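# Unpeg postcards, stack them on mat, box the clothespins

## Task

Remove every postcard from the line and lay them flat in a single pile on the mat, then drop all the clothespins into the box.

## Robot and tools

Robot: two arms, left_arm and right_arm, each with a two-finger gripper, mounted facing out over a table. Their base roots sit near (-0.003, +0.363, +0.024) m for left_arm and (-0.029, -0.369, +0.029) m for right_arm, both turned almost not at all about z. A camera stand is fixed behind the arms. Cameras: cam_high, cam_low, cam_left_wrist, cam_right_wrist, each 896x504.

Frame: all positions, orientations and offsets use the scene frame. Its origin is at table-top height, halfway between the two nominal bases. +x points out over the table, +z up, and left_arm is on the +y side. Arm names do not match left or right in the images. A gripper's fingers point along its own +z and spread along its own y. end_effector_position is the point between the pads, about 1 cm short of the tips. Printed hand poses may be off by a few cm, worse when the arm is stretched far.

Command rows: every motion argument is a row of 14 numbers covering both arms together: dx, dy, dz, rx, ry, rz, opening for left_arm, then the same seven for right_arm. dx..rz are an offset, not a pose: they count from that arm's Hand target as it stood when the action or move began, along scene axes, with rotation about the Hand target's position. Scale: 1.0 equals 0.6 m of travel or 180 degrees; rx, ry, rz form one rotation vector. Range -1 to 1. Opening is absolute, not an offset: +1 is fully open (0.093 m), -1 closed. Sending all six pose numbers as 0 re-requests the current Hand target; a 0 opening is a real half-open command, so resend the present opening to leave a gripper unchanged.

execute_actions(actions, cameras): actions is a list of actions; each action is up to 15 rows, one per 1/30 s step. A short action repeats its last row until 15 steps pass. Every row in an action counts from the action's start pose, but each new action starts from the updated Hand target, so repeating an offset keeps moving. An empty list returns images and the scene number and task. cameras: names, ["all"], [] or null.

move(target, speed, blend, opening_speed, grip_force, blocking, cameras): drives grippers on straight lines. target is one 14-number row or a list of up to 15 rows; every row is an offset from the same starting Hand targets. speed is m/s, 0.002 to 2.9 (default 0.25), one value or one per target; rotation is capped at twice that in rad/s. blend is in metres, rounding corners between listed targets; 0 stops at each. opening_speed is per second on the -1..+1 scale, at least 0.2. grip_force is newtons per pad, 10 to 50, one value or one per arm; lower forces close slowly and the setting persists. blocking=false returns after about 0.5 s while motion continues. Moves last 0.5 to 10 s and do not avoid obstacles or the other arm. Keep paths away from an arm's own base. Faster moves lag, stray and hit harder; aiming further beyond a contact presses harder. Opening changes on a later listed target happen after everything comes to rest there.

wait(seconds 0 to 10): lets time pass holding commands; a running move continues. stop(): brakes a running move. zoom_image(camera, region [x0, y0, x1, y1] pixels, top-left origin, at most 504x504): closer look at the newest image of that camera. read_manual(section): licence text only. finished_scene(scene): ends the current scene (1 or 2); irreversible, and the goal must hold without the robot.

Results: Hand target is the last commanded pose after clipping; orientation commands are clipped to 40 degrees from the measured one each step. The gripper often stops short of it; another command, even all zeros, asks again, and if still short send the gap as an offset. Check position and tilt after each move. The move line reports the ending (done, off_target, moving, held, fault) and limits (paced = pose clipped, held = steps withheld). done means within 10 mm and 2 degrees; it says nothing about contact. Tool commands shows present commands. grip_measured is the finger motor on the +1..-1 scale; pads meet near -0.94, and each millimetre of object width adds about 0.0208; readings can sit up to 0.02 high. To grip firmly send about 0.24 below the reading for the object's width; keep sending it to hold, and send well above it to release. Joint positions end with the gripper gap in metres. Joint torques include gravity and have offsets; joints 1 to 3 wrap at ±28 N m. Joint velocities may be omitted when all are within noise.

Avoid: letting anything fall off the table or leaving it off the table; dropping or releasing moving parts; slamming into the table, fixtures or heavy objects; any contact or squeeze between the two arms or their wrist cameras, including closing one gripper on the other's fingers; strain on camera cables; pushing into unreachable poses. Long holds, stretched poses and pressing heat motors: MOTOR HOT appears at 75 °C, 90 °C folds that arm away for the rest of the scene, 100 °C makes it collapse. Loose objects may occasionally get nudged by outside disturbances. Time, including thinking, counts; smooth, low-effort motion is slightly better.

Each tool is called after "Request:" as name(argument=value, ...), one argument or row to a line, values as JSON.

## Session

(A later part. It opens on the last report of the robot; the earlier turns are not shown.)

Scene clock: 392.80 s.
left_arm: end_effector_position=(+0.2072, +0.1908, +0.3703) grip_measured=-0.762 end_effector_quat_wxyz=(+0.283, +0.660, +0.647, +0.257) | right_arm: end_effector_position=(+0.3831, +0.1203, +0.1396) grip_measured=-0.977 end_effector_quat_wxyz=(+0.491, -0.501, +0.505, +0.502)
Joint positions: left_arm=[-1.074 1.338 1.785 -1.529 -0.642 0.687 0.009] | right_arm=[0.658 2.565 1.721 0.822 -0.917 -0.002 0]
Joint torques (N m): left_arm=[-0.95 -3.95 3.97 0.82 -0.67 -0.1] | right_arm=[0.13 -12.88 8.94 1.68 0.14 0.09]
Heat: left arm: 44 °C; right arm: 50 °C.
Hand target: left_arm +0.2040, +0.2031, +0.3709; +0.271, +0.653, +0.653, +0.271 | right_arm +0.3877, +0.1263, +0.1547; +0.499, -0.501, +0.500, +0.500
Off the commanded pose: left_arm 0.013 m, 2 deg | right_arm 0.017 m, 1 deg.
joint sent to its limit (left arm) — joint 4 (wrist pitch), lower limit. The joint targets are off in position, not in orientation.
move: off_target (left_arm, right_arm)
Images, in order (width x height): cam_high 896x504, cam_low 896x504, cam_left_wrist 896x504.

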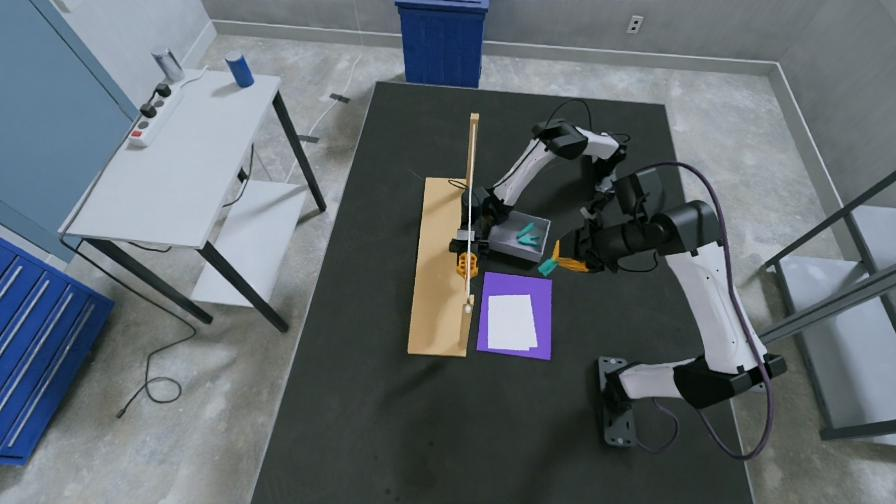

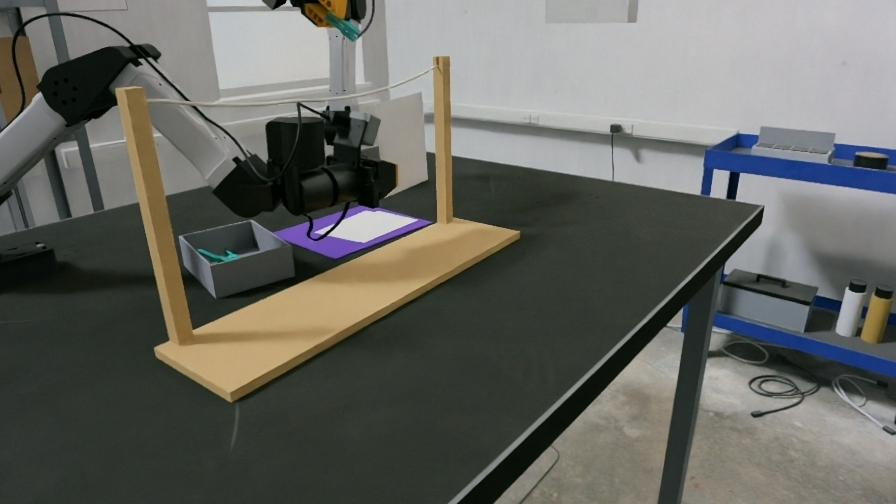

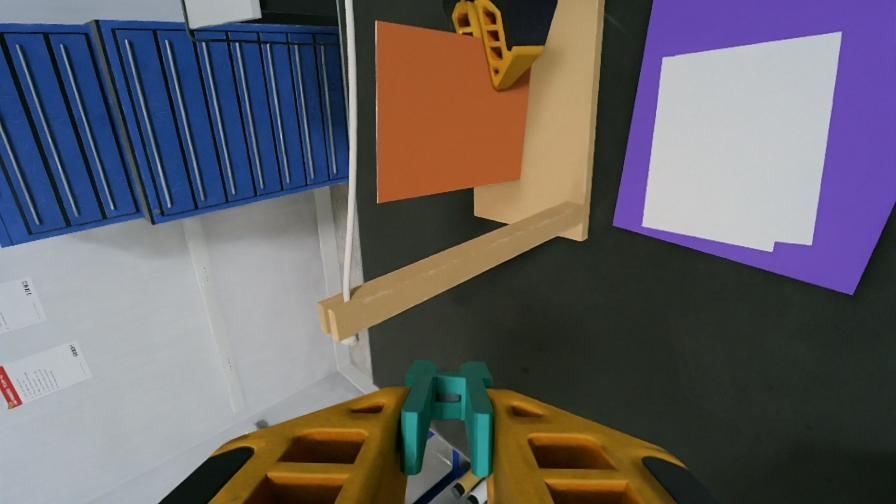

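Request:
move(
  target=[
    [0,0,0,0,0,0,-0.8,-0.138,-0.03,0.02,0,0,0,-1],
    [0,0,0,0,0,0,-0.8,-0.15,-0.034,0.1,-0.122,-0.489,0.122,-1],
  ],
  speed=[0.12,0.4],
  blend=[0.02,0],
  cameras=["cam_right_wrist","cam_low","cam_high","cam_left_wrist"],
)

Scene clock: 397.40 s.
left_arm: end_effector_position=(+0.2072, +0.1908, +0.3703) grip_measured=-0.762 end_effector_quat_wxyz=(+0.283, +0.660, +0.647, +0.257) | right_arm: end_effector_position=(+0.2925, +0.1052, +0.1777) grip_measured=-0.977 end_effector_quat_wxyz=(-0.499, +0.866, -0.012, -0.026)
Joint positions: left_arm=[-1.074 1.338 1.785 -1.529 -0.642 0.687 0.009] | right_arm=[0.786 2.134 1.669 -0.238 -0.687 -1.998 0]
Joint torques (N m): left_arm=[-0.9 -3.93 3.99 0.83 -0.67 -0.11] | right_arm=[0.47 -14.09 9.89 1.42 -0.06 -0.08]
Heat: left arm: 43 °C; right arm: 51 °C.
Hand target: left_arm +0.2040, +0.2031, +0.3709; +0.271, +0.653, +0.653, +0.271 | right_arm +0.2977, +0.1059, +0.2147; -0.514, +0.858, -0.001, +0.000
Off the commanded pose: left_arm 0.013 m, 2 deg | right_arm 0.037 m, 4 deg.
joint sent to its limit (left arm) — joint 4 (wrist pitch), lower limit. The joint targets are off in position, not in orientation.
move: off_target (left_arm, right_arm)

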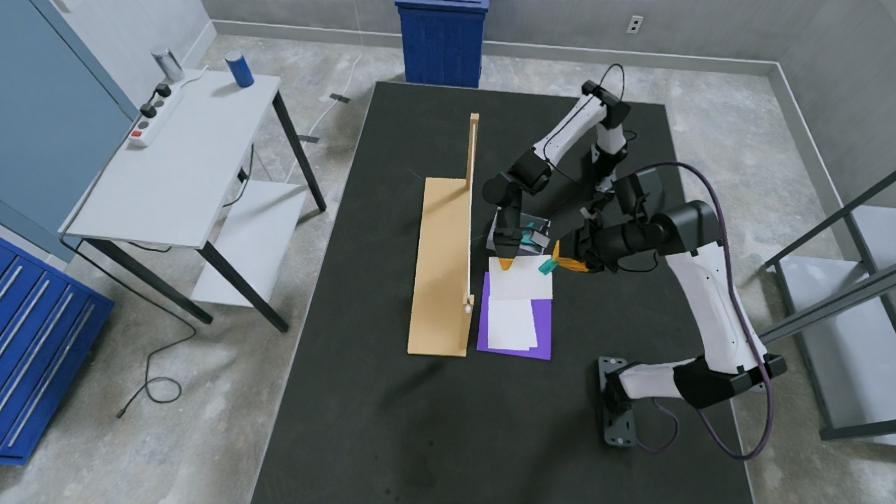

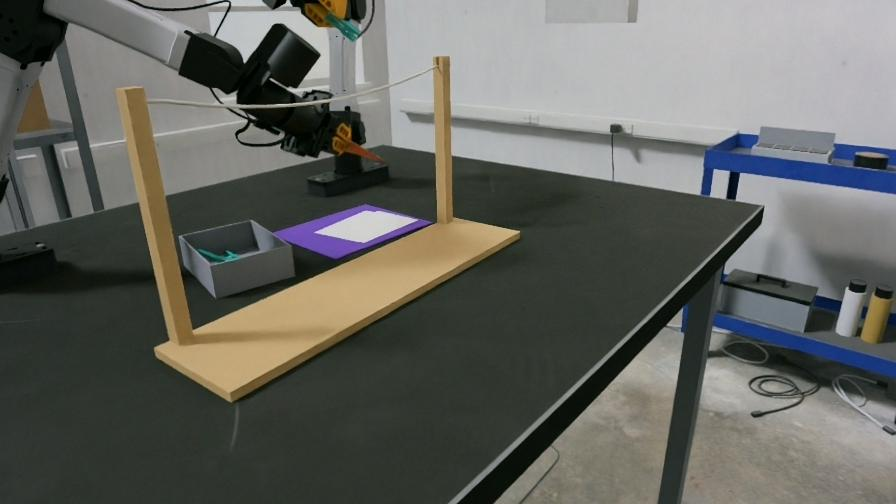

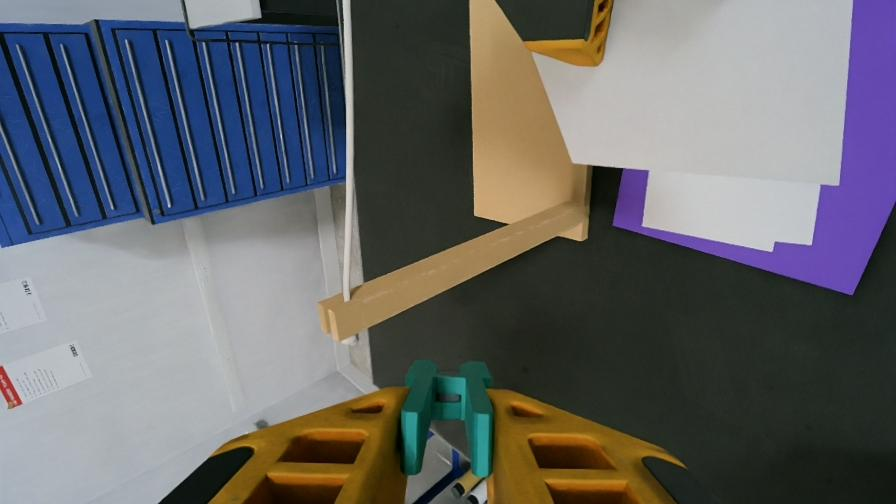

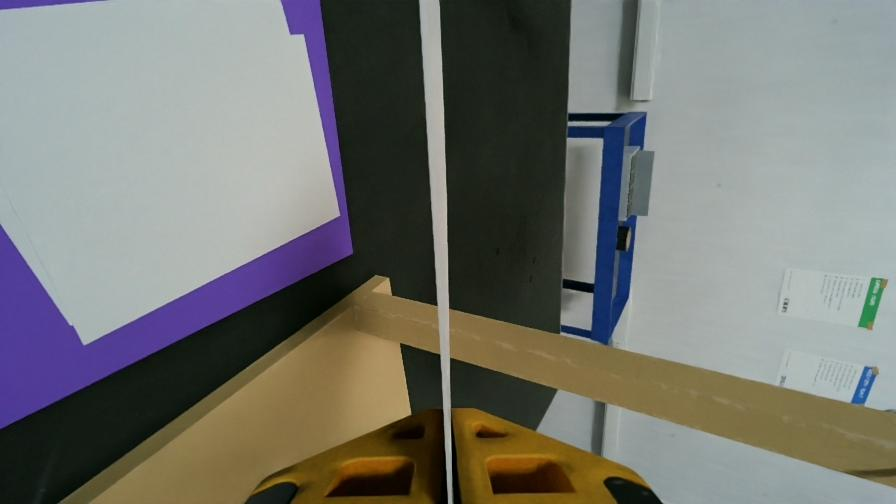

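Request:
execute_actions(
  actions=[],
)

Scene clock: 398.20 s.
left_arm: end_effector_position=(+0.2072, +0.1908, +0.3703) grip_measured=-0.762 end_effector_quat_wxyz=(+0.283, +0.660, +0.647, +0.257) | right_arm: end_effector_position=(+0.2925, +0.1052, +0.1777) grip_measured=-0.977 end_effector_quat_wxyz=(-0.499, +0.866, -0.012, -0.026)
Joint positions: left_arm=[-1.074 1.338 1.785 -1.529 -0.642 0.687 0.009] | right_arm=[0.786 2.134 1.669 -0.238 -0.687 -1.998 0]
Joint velocities: within noise
Joint torques (N m): left_arm=[-0.91 -3.92 4 0.84 -0.68 -0.11] | right_arm=[0.51 -14.04 9.87 1.43 -0.05 -0.07]
Heat: left arm: 43 °C; right arm: 51 °C.
Hand target: left_arm +0.2040, +0.2031, +0.3709; +0.271, +0.653, +0.653, +0.271 | right_arm +0.2977, +0.1059, +0.2147; -0.514, +0.858, -0.001, +0.000
Tool commands: left_gripper/opening=-0.8 right_gripper/opening=-1.0
Off the commanded pose: left_arm 0.013 m, 2 deg | right_arm 0.037 m, 4 deg.

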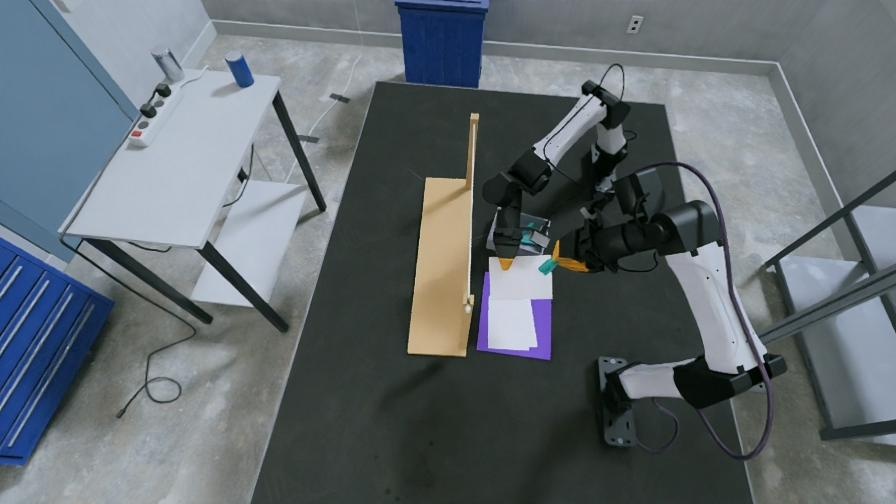

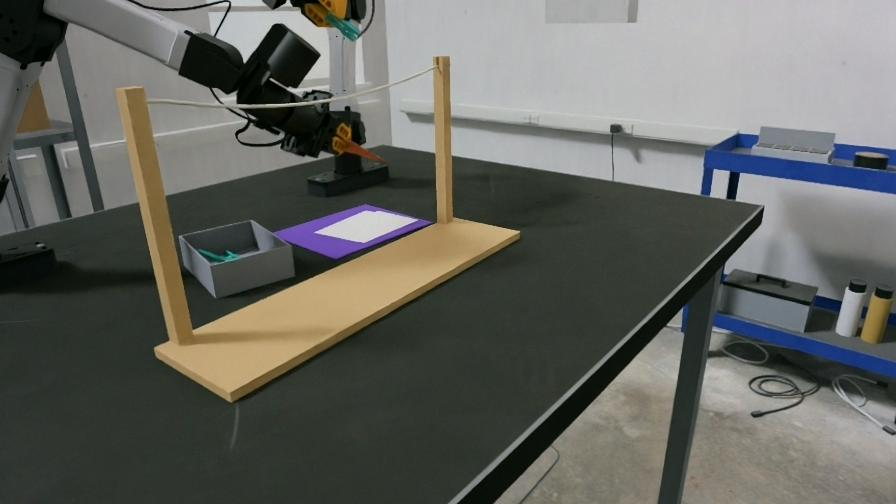

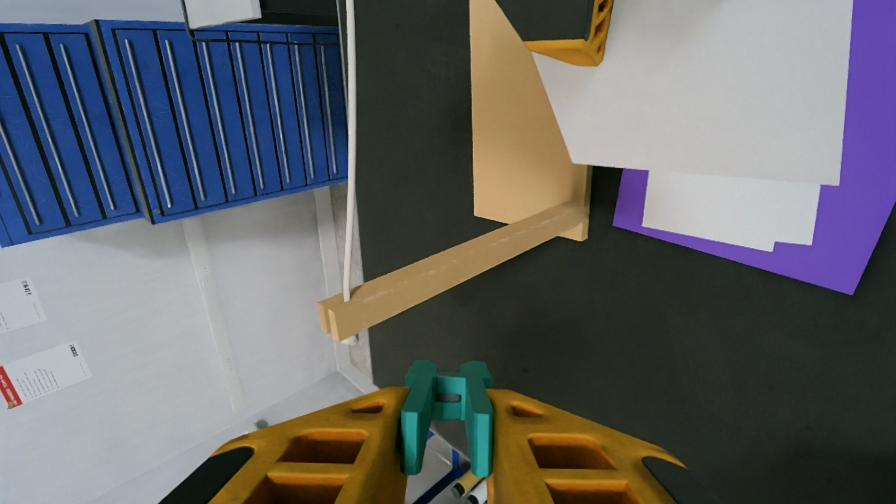

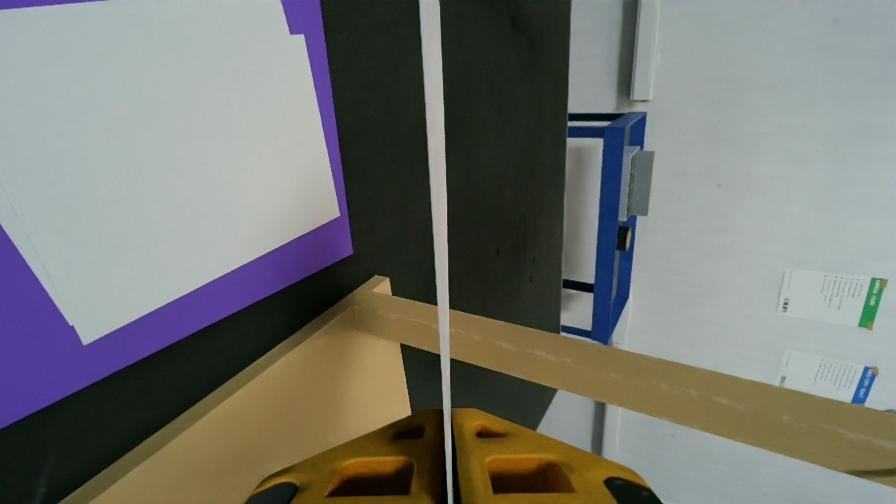

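Request:
move(
  target=[0,0,0,0,0,0,-0.8,-0.0242,0.0312,-0.1633,0,0,0,-1],
  speed=0.12,
  cameras=["all"],
)

Scene clock: 400.27 s.
left_arm: end_effector_position=(+0.2072, +0.1908, +0.3703) grip_measured=-0.762 end_effector_quat_wxyz=(+0.283, +0.660, +0.647, +0.257) | right_arm: end_effector_position=(+0.2749, +0.1196, +0.1035) grip_measured=-0.977 end_effector_quat_wxyz=(-0.495, +0.869, +0.001, -0.021)
Joint positions: left_arm=[-1.074 1.338 1.785 -1.529 -0.642 0.687 0.009] | right_arm=[0.835 2.229 1.516 0.02 -0.649 -1.995 0]
Joint torques (N m): left_arm=[-0.95 -3.95 3.95 0.81 -0.67 -0.11] | right_arm=[0.5 -11.48 5.22 2.37 -0.03 0.21]
Heat: left arm: 43 °C; right arm: 52 °C.
Hand target: left_arm +0.2040, +0.2031, +0.3709; +0.271, +0.653, +0.653, +0.271 | right_arm +0.2832, +0.1246, +0.1167; -0.514, +0.858, -0.001, +0.000
Off the commanded pose: left_arm 0.013 m, 2 deg | right_arm 0.016 m, 4 deg.
joint sent to its limit (left arm) — joint 4 (wrist pitch), lower limit. The joint targets are off in position, not in orientation.
move: off_target (left_arm, right_arm)

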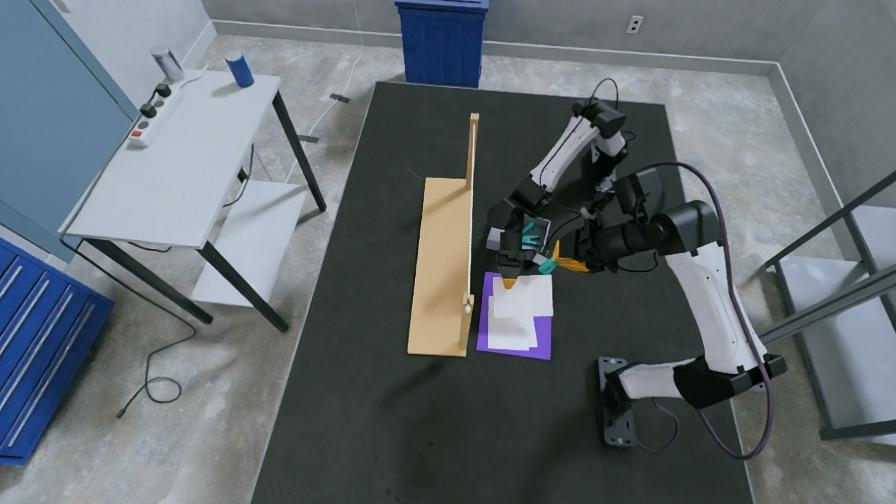

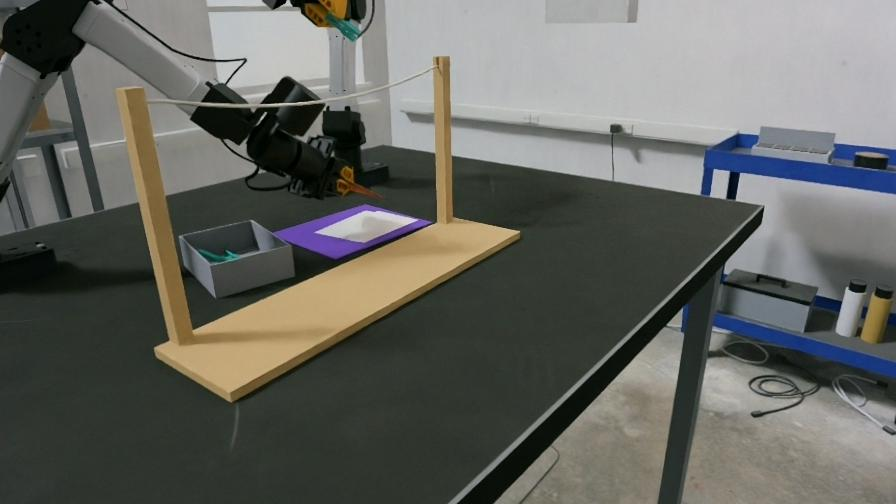

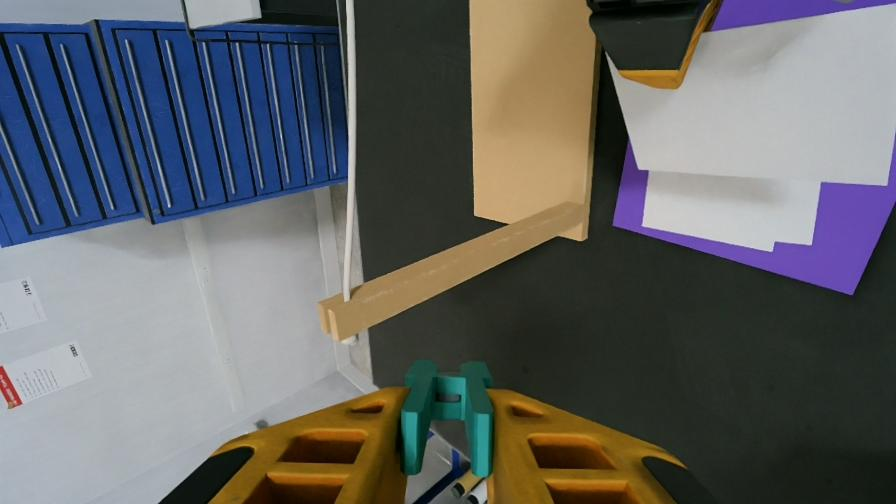

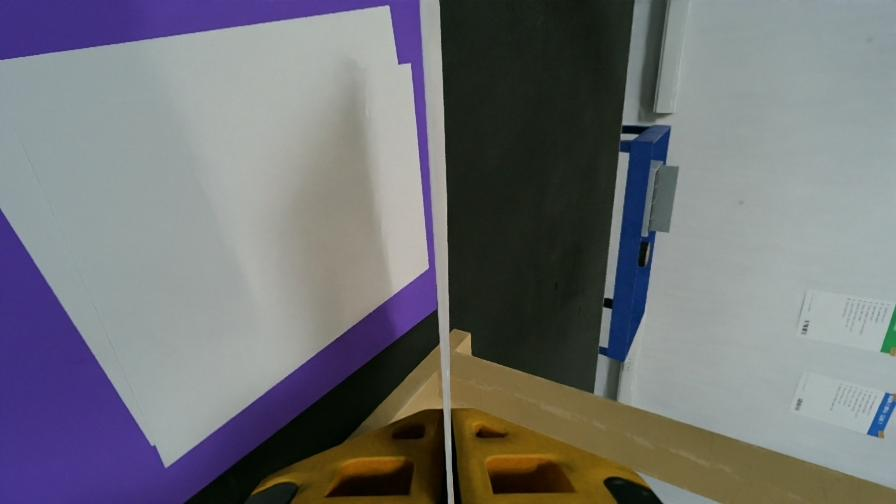

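Request:
move(
  target=[0,0,0,0,0,0,-0.8,0.0133,0.0084,-0.0833,0,0,0,-1],
  speed=0.08,
  cameras=["all"],
)

Scene clock: 403.13 s.
left_arm: end_effector_position=(+0.2072, +0.1908, +0.3703) grip_measured=-0.762 end_effector_quat_wxyz=(+0.283, +0.660, +0.647, +0.257) | right_arm: end_effector_position=(+0.2808, +0.1261, +0.0543) grip_measured=-0.977 end_effector_quat_wxyz=(-0.495, +0.869, +0.001, -0.021)
Joint positions: left_arm=[-1.074 1.338 1.785 -1.529 -0.642 0.687 0.009] | right_arm=[0.835 2.355 1.516 0.145 -0.649 -1.995 0]
Joint torques (N m): left_arm=[-0.91 -3.97 3.92 0.83 -0.68 -0.1] | right_arm=[0.12 -11.82 4.82 2.37 -0.07 0.17]
Heat: left arm: 43 °C; right arm: 52 °C.
Hand target: left_arm +0.2040, +0.2031, +0.3709; +0.271, +0.653, +0.653, +0.271 | right_arm +0.2912, +0.1296, +0.0667; -0.514, +0.858, -0.001, +0.000
Off the commanded pose: left_arm 0.013 m, 2 deg | right_arm 0.017 m, 4 deg.
joint sent to its limit (left arm) — joint 4 (wrist pitch), lower limit. The joint targets are off in position, not in orientation.
move: off_target (left_arm, right_arm)

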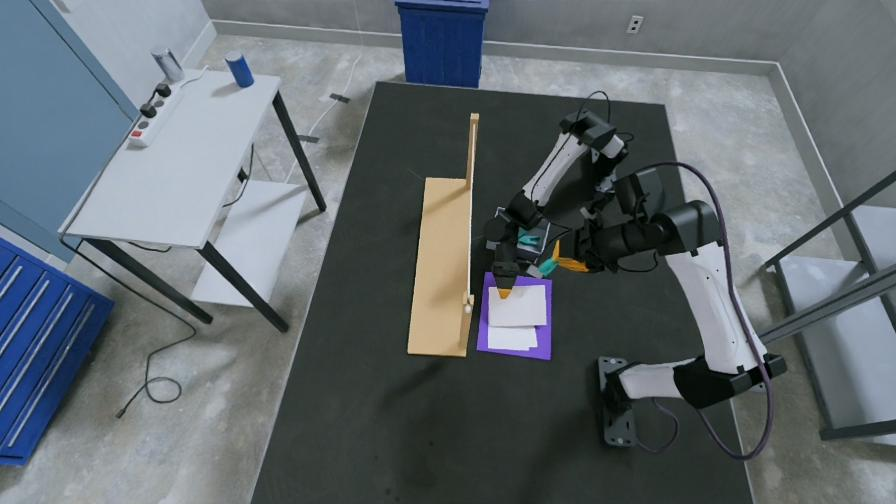

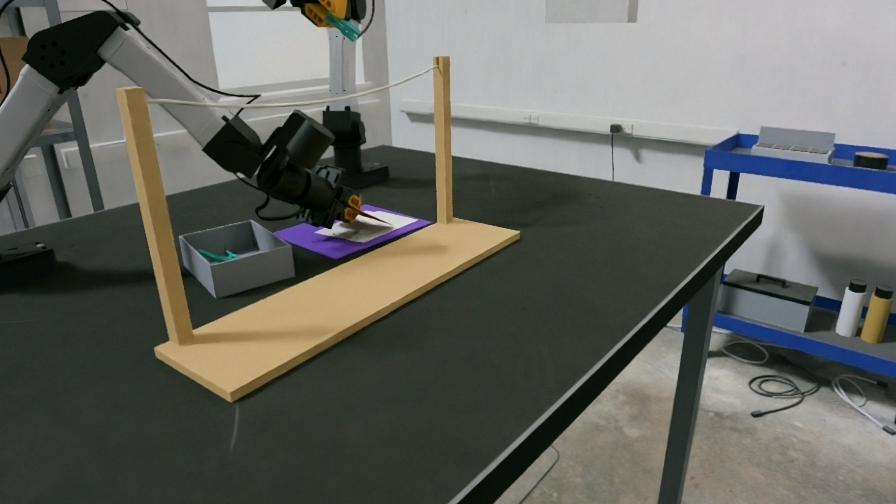

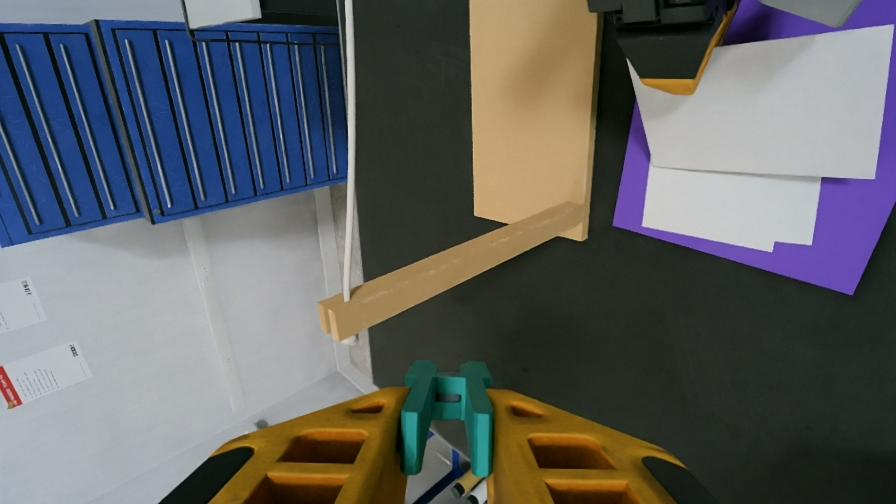

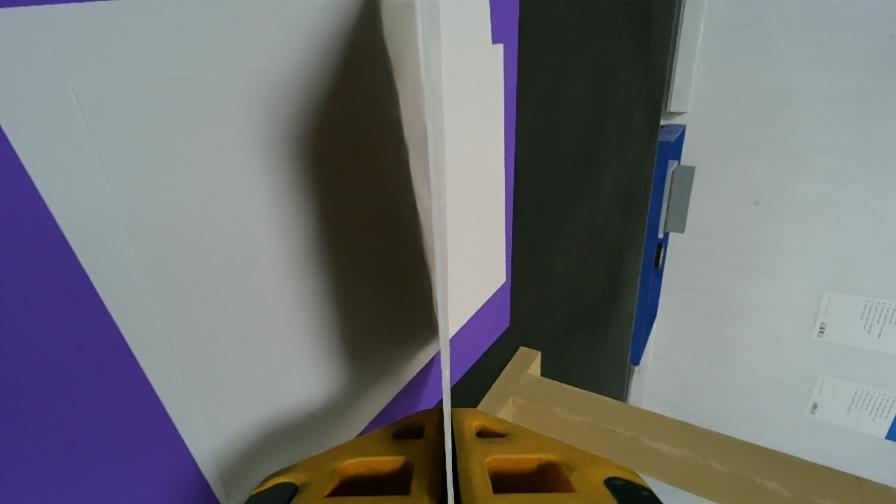

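Request:
move(
  target=[0,0,0,0,0,0,-0.8,0.01,0.0167,-0.0283,0,0,0,-1],
  speed=0.08,
  cameras=["all"],
)

Scene clock: 415.97 s.
left_arm: end_effector_position=(+0.2072, +0.1908, +0.3703) grip_measured=-0.762 end_effector_quat_wxyz=(+0.283, +0.660, +0.647, +0.257) | right_arm: end_effector_position=(+0.2886, +0.1347, +0.0458) grip_measured=-0.977 end_effector_quat_wxyz=(-0.510, +0.860, +0.009, -0.008)
Joint positions: left_arm=[-1.074 1.338 1.785 -1.529 -0.642 0.687 0.009] | right_arm=[0.835 2.408 1.54 0.222 -0.649 -1.995 0]
Joint torques (N m): left_arm=[-0.94 -3.95 3.97 0.82 -0.68 -0.11] | right_arm=[0.46 -10.48 7.6 1.86 -0.02 0.21]
Heat: left arm: 43 °C; right arm: 52 °C.
Hand target: left_arm +0.2040, +0.2031, +0.3709; +0.271, +0.653, +0.653, +0.271 | right_arm +0.2972, +0.1396, +0.0497; -0.514, +0.858, -0.001, +0.000
Off the commanded pose: left_arm 0.013 m, 2 deg | right_arm 0.011 m, 2 deg.
joint sent to its limit (left arm) — joint 4 (wrist pitch), lower limit. The joint targets are off in position, not in orientation.
move: off_target (left_arm, right_arm)

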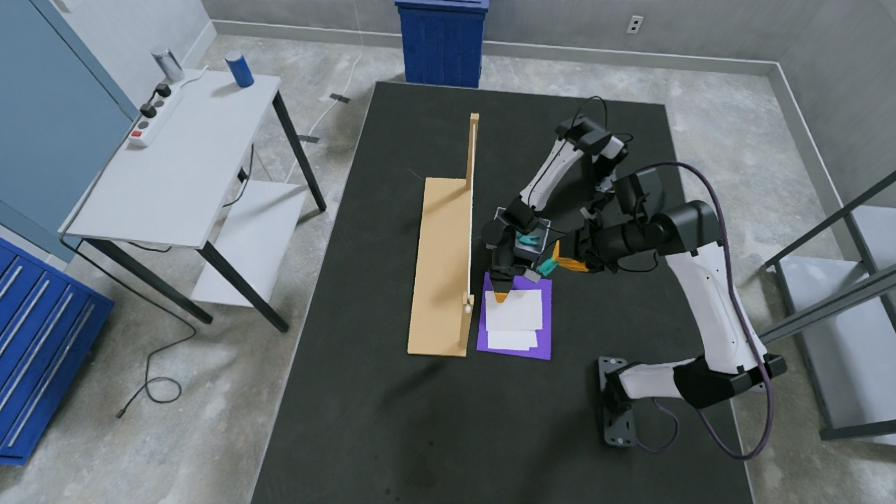

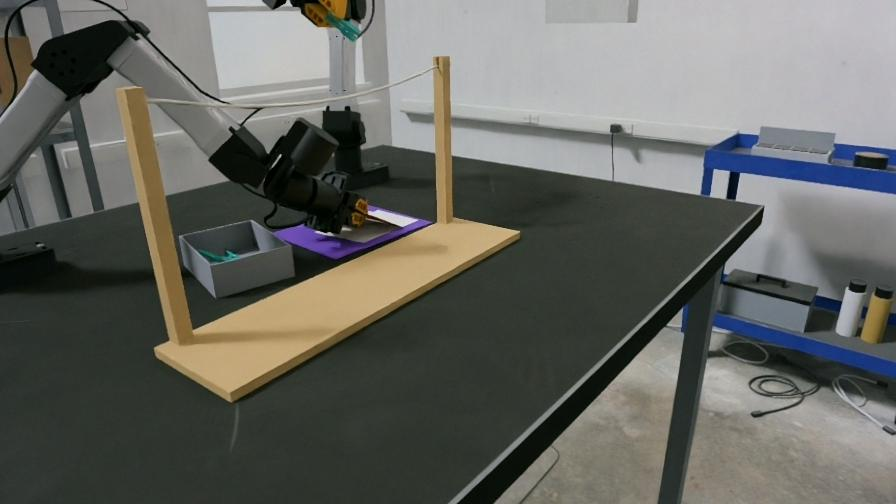

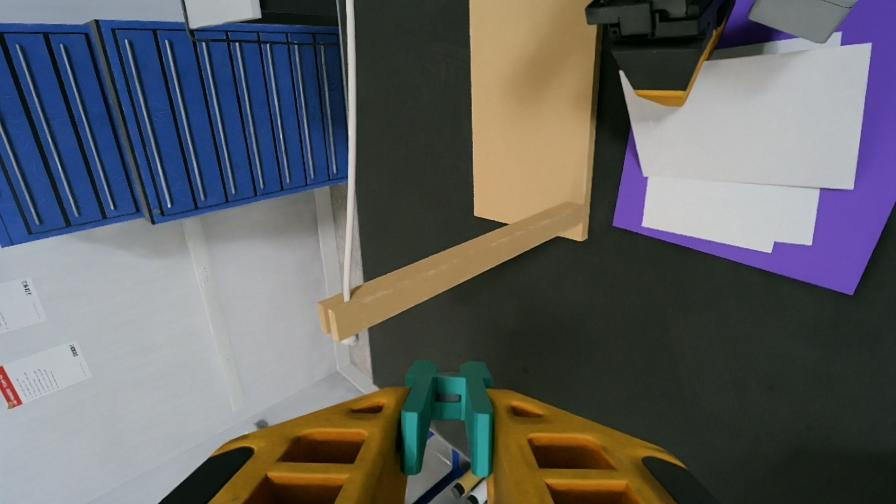

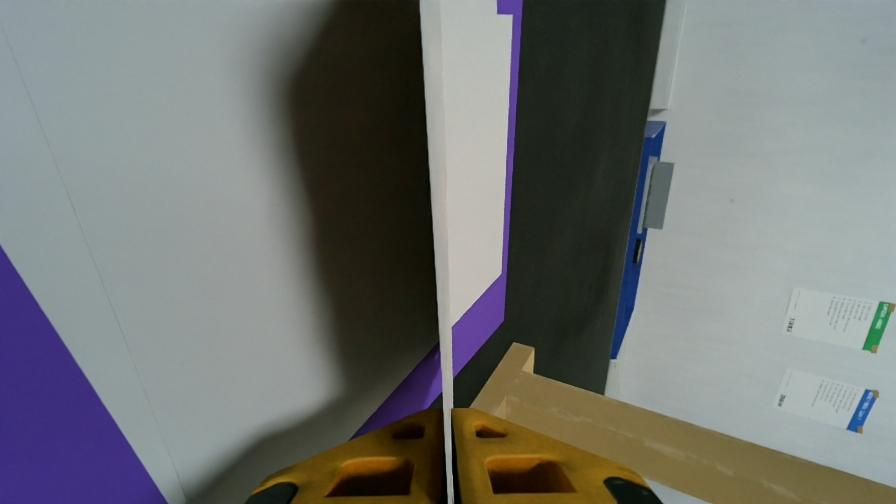

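Request:
move(
  target=[0.0,0.02,-0.15,-0.305,0.066,0.397,-0.8,0,0,0,0,0,0,-1],
  speed=0.25,
  cameras=["all"],
)

Scene clock: 420.83 s.
left_arm: end_effector_position=(+0.2011, +0.2185, +0.2761) grip_measured=-0.762 end_effector_quat_wxyz=(+0.242, +0.019, +0.970, +0.026) | right_arm: end_effector_position=(+0.2886, +0.1347, +0.0458) grip_measured=-0.977 end_effector_quat_wxyz=(-0.510, +0.860, +0.009, -0.008)
Joint positions: left_arm=[-0.89 1.283 1.469 -1.463 -0.401 -0.786 0.009] | right_arm=[0.835 2.408 1.54 0.222 -0.649 -1.995 0]
Joint torques (N m): left_arm=[0.08 -4.52 4.44 1.22 -0.23 -0.1] | right_arm=[0.49 -10.47 7.66 1.86 -0.02 0.22]
Heat: left arm: 42 °C; right arm: 52 °C.
Hand target: left_arm +0.2040, +0.2151, +0.2809; +0.259, +0.001, +0.966, +0.000 | right_arm +0.2972, +0.1396, +0.0497; -0.514, +0.858, -0.001, +0.000
Off the commanded pose: left_arm 0.007 m, 4 deg | right_arm 0.011 m, 2 deg.
move: off_target (left_arm, right_arm)

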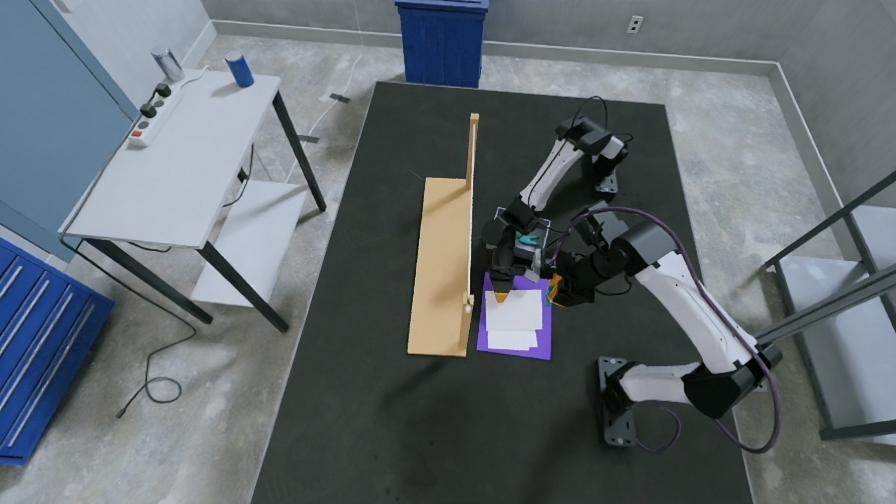

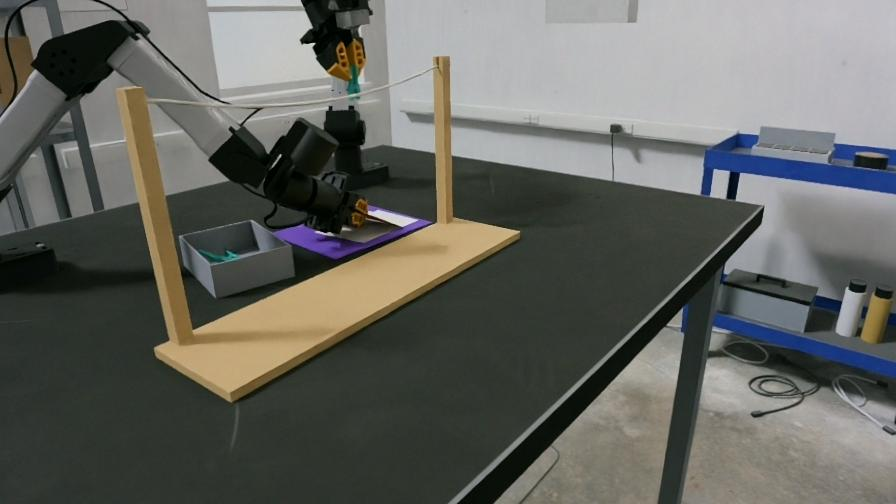

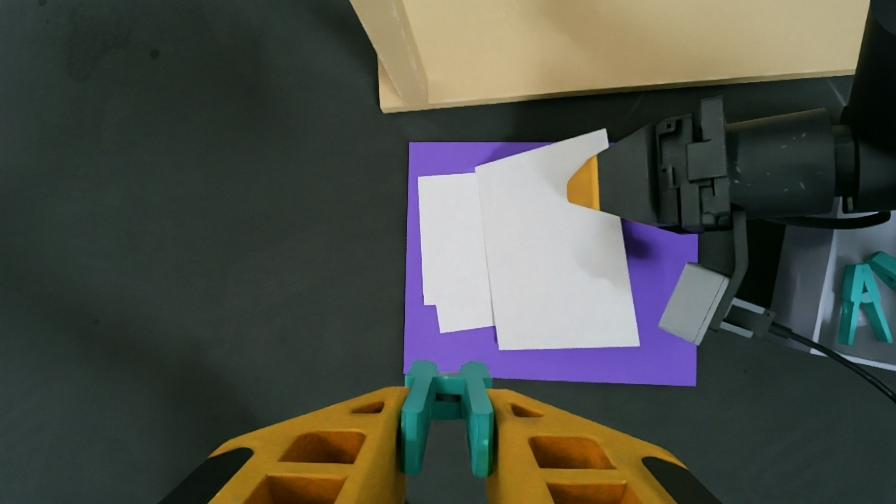

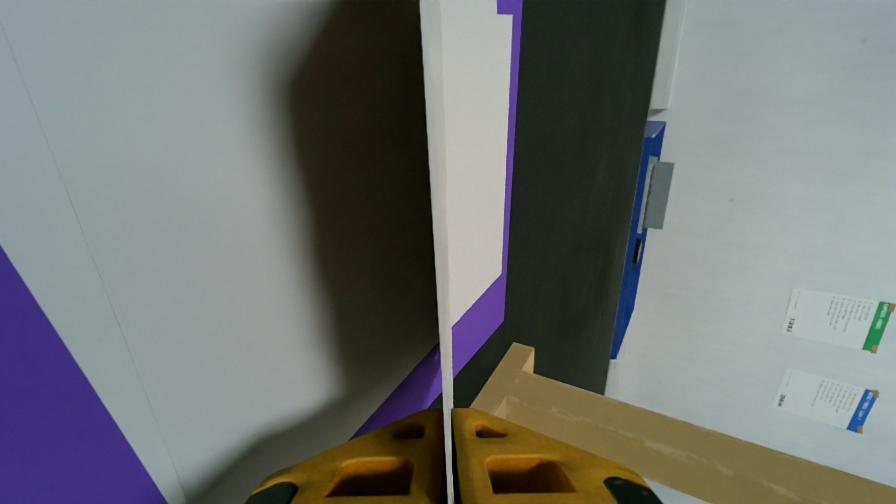

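Request:
move(
  target=[
    [0,0,0,0,0,0,-0.8,0,0.02,0.042,0,0,0,-1],
    [0,0,0,0,0,0,-0.8,0,0.07,0.042,0,0,0,-1],
    [0,0.0,0.0,0,0,0,-0.8,0,0.075,0.0,0,0,0,-1],
  ],
  speed=0.1,
  blend=[0.01,0.01,0],
  cameras=["all"],
)

Scene clock: 422.70 s.
left_arm: end_effector_position=(+0.2011, +0.2185, +0.2761) grip_measured=-0.762 end_effector_quat_wxyz=(+0.242, +0.018, +0.970, +0.026) | right_arm: end_effector_position=(+0.2897, +0.1822, +0.0457) grip_measured=-0.977 end_effector_quat_wxyz=(-0.516, +0.856, +0.014, -0.002)
Joint positions: left_arm=[-0.89 1.283 1.469 -1.463 -0.401 -0.787 0.009] | right_arm=[0.895 2.531 1.76 0.17 -0.601 -1.955 0]
Joint torques (N m): left_arm=[0.08 -4.48 4.42 1.22 -0.22 -0.11] | right_arm=[0.28 -11.95 8.28 1.65 0.02 0.22]
Heat: left arm: 42 °C; right arm: 53 °C.
Hand target: left_arm +0.2040, +0.2151, +0.2809; +0.259, +0.001, +0.966, +0.000 | right_arm +0.2972, +0.1846, +0.0497; -0.514, +0.858, -0.001, +0.000
Off the commanded pose: left_arm 0.007 m, 4 deg | right_arm 0.009 m, 2 deg.
move: off_target (left_arm)

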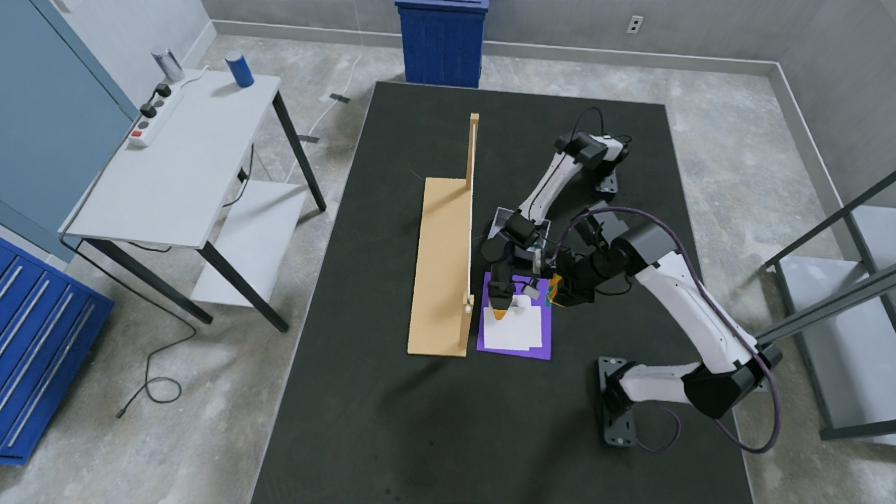

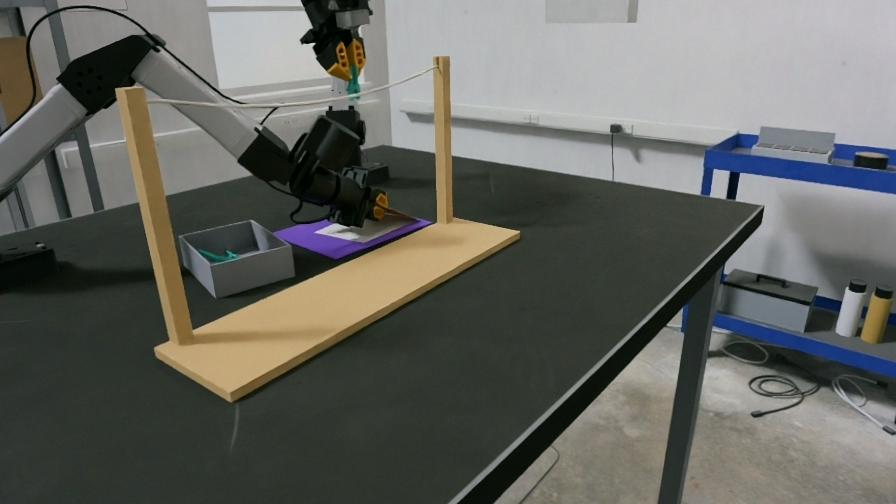

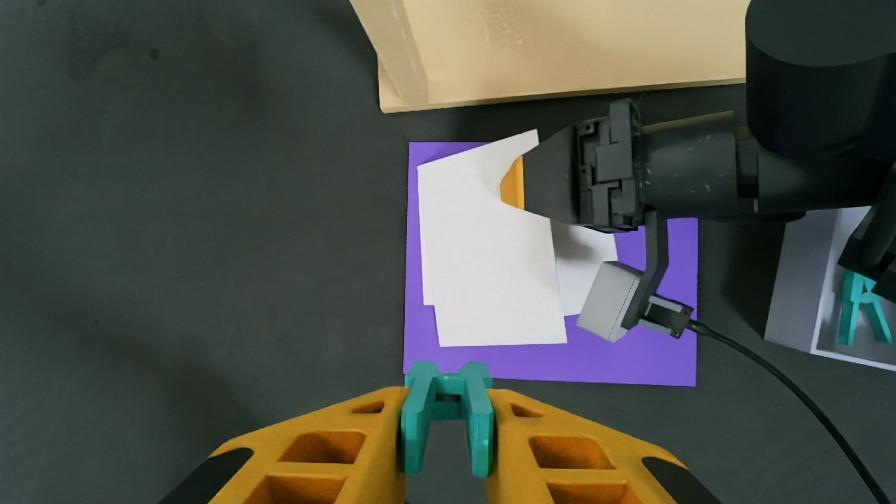

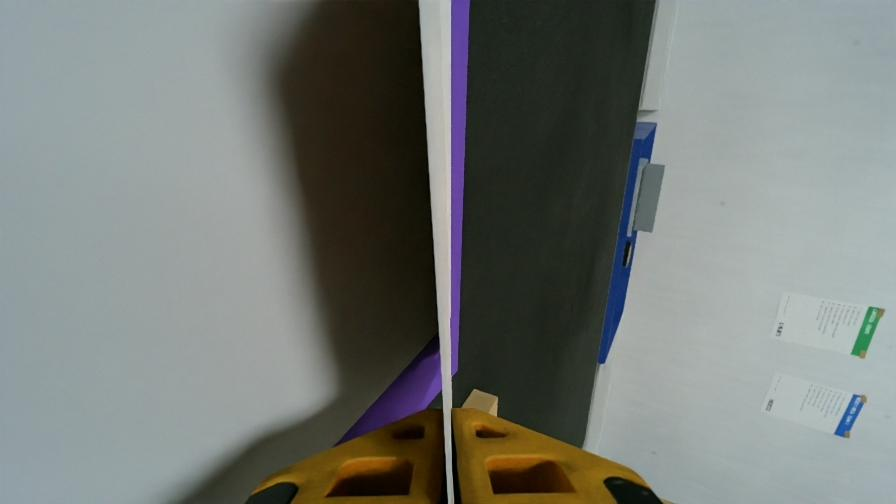

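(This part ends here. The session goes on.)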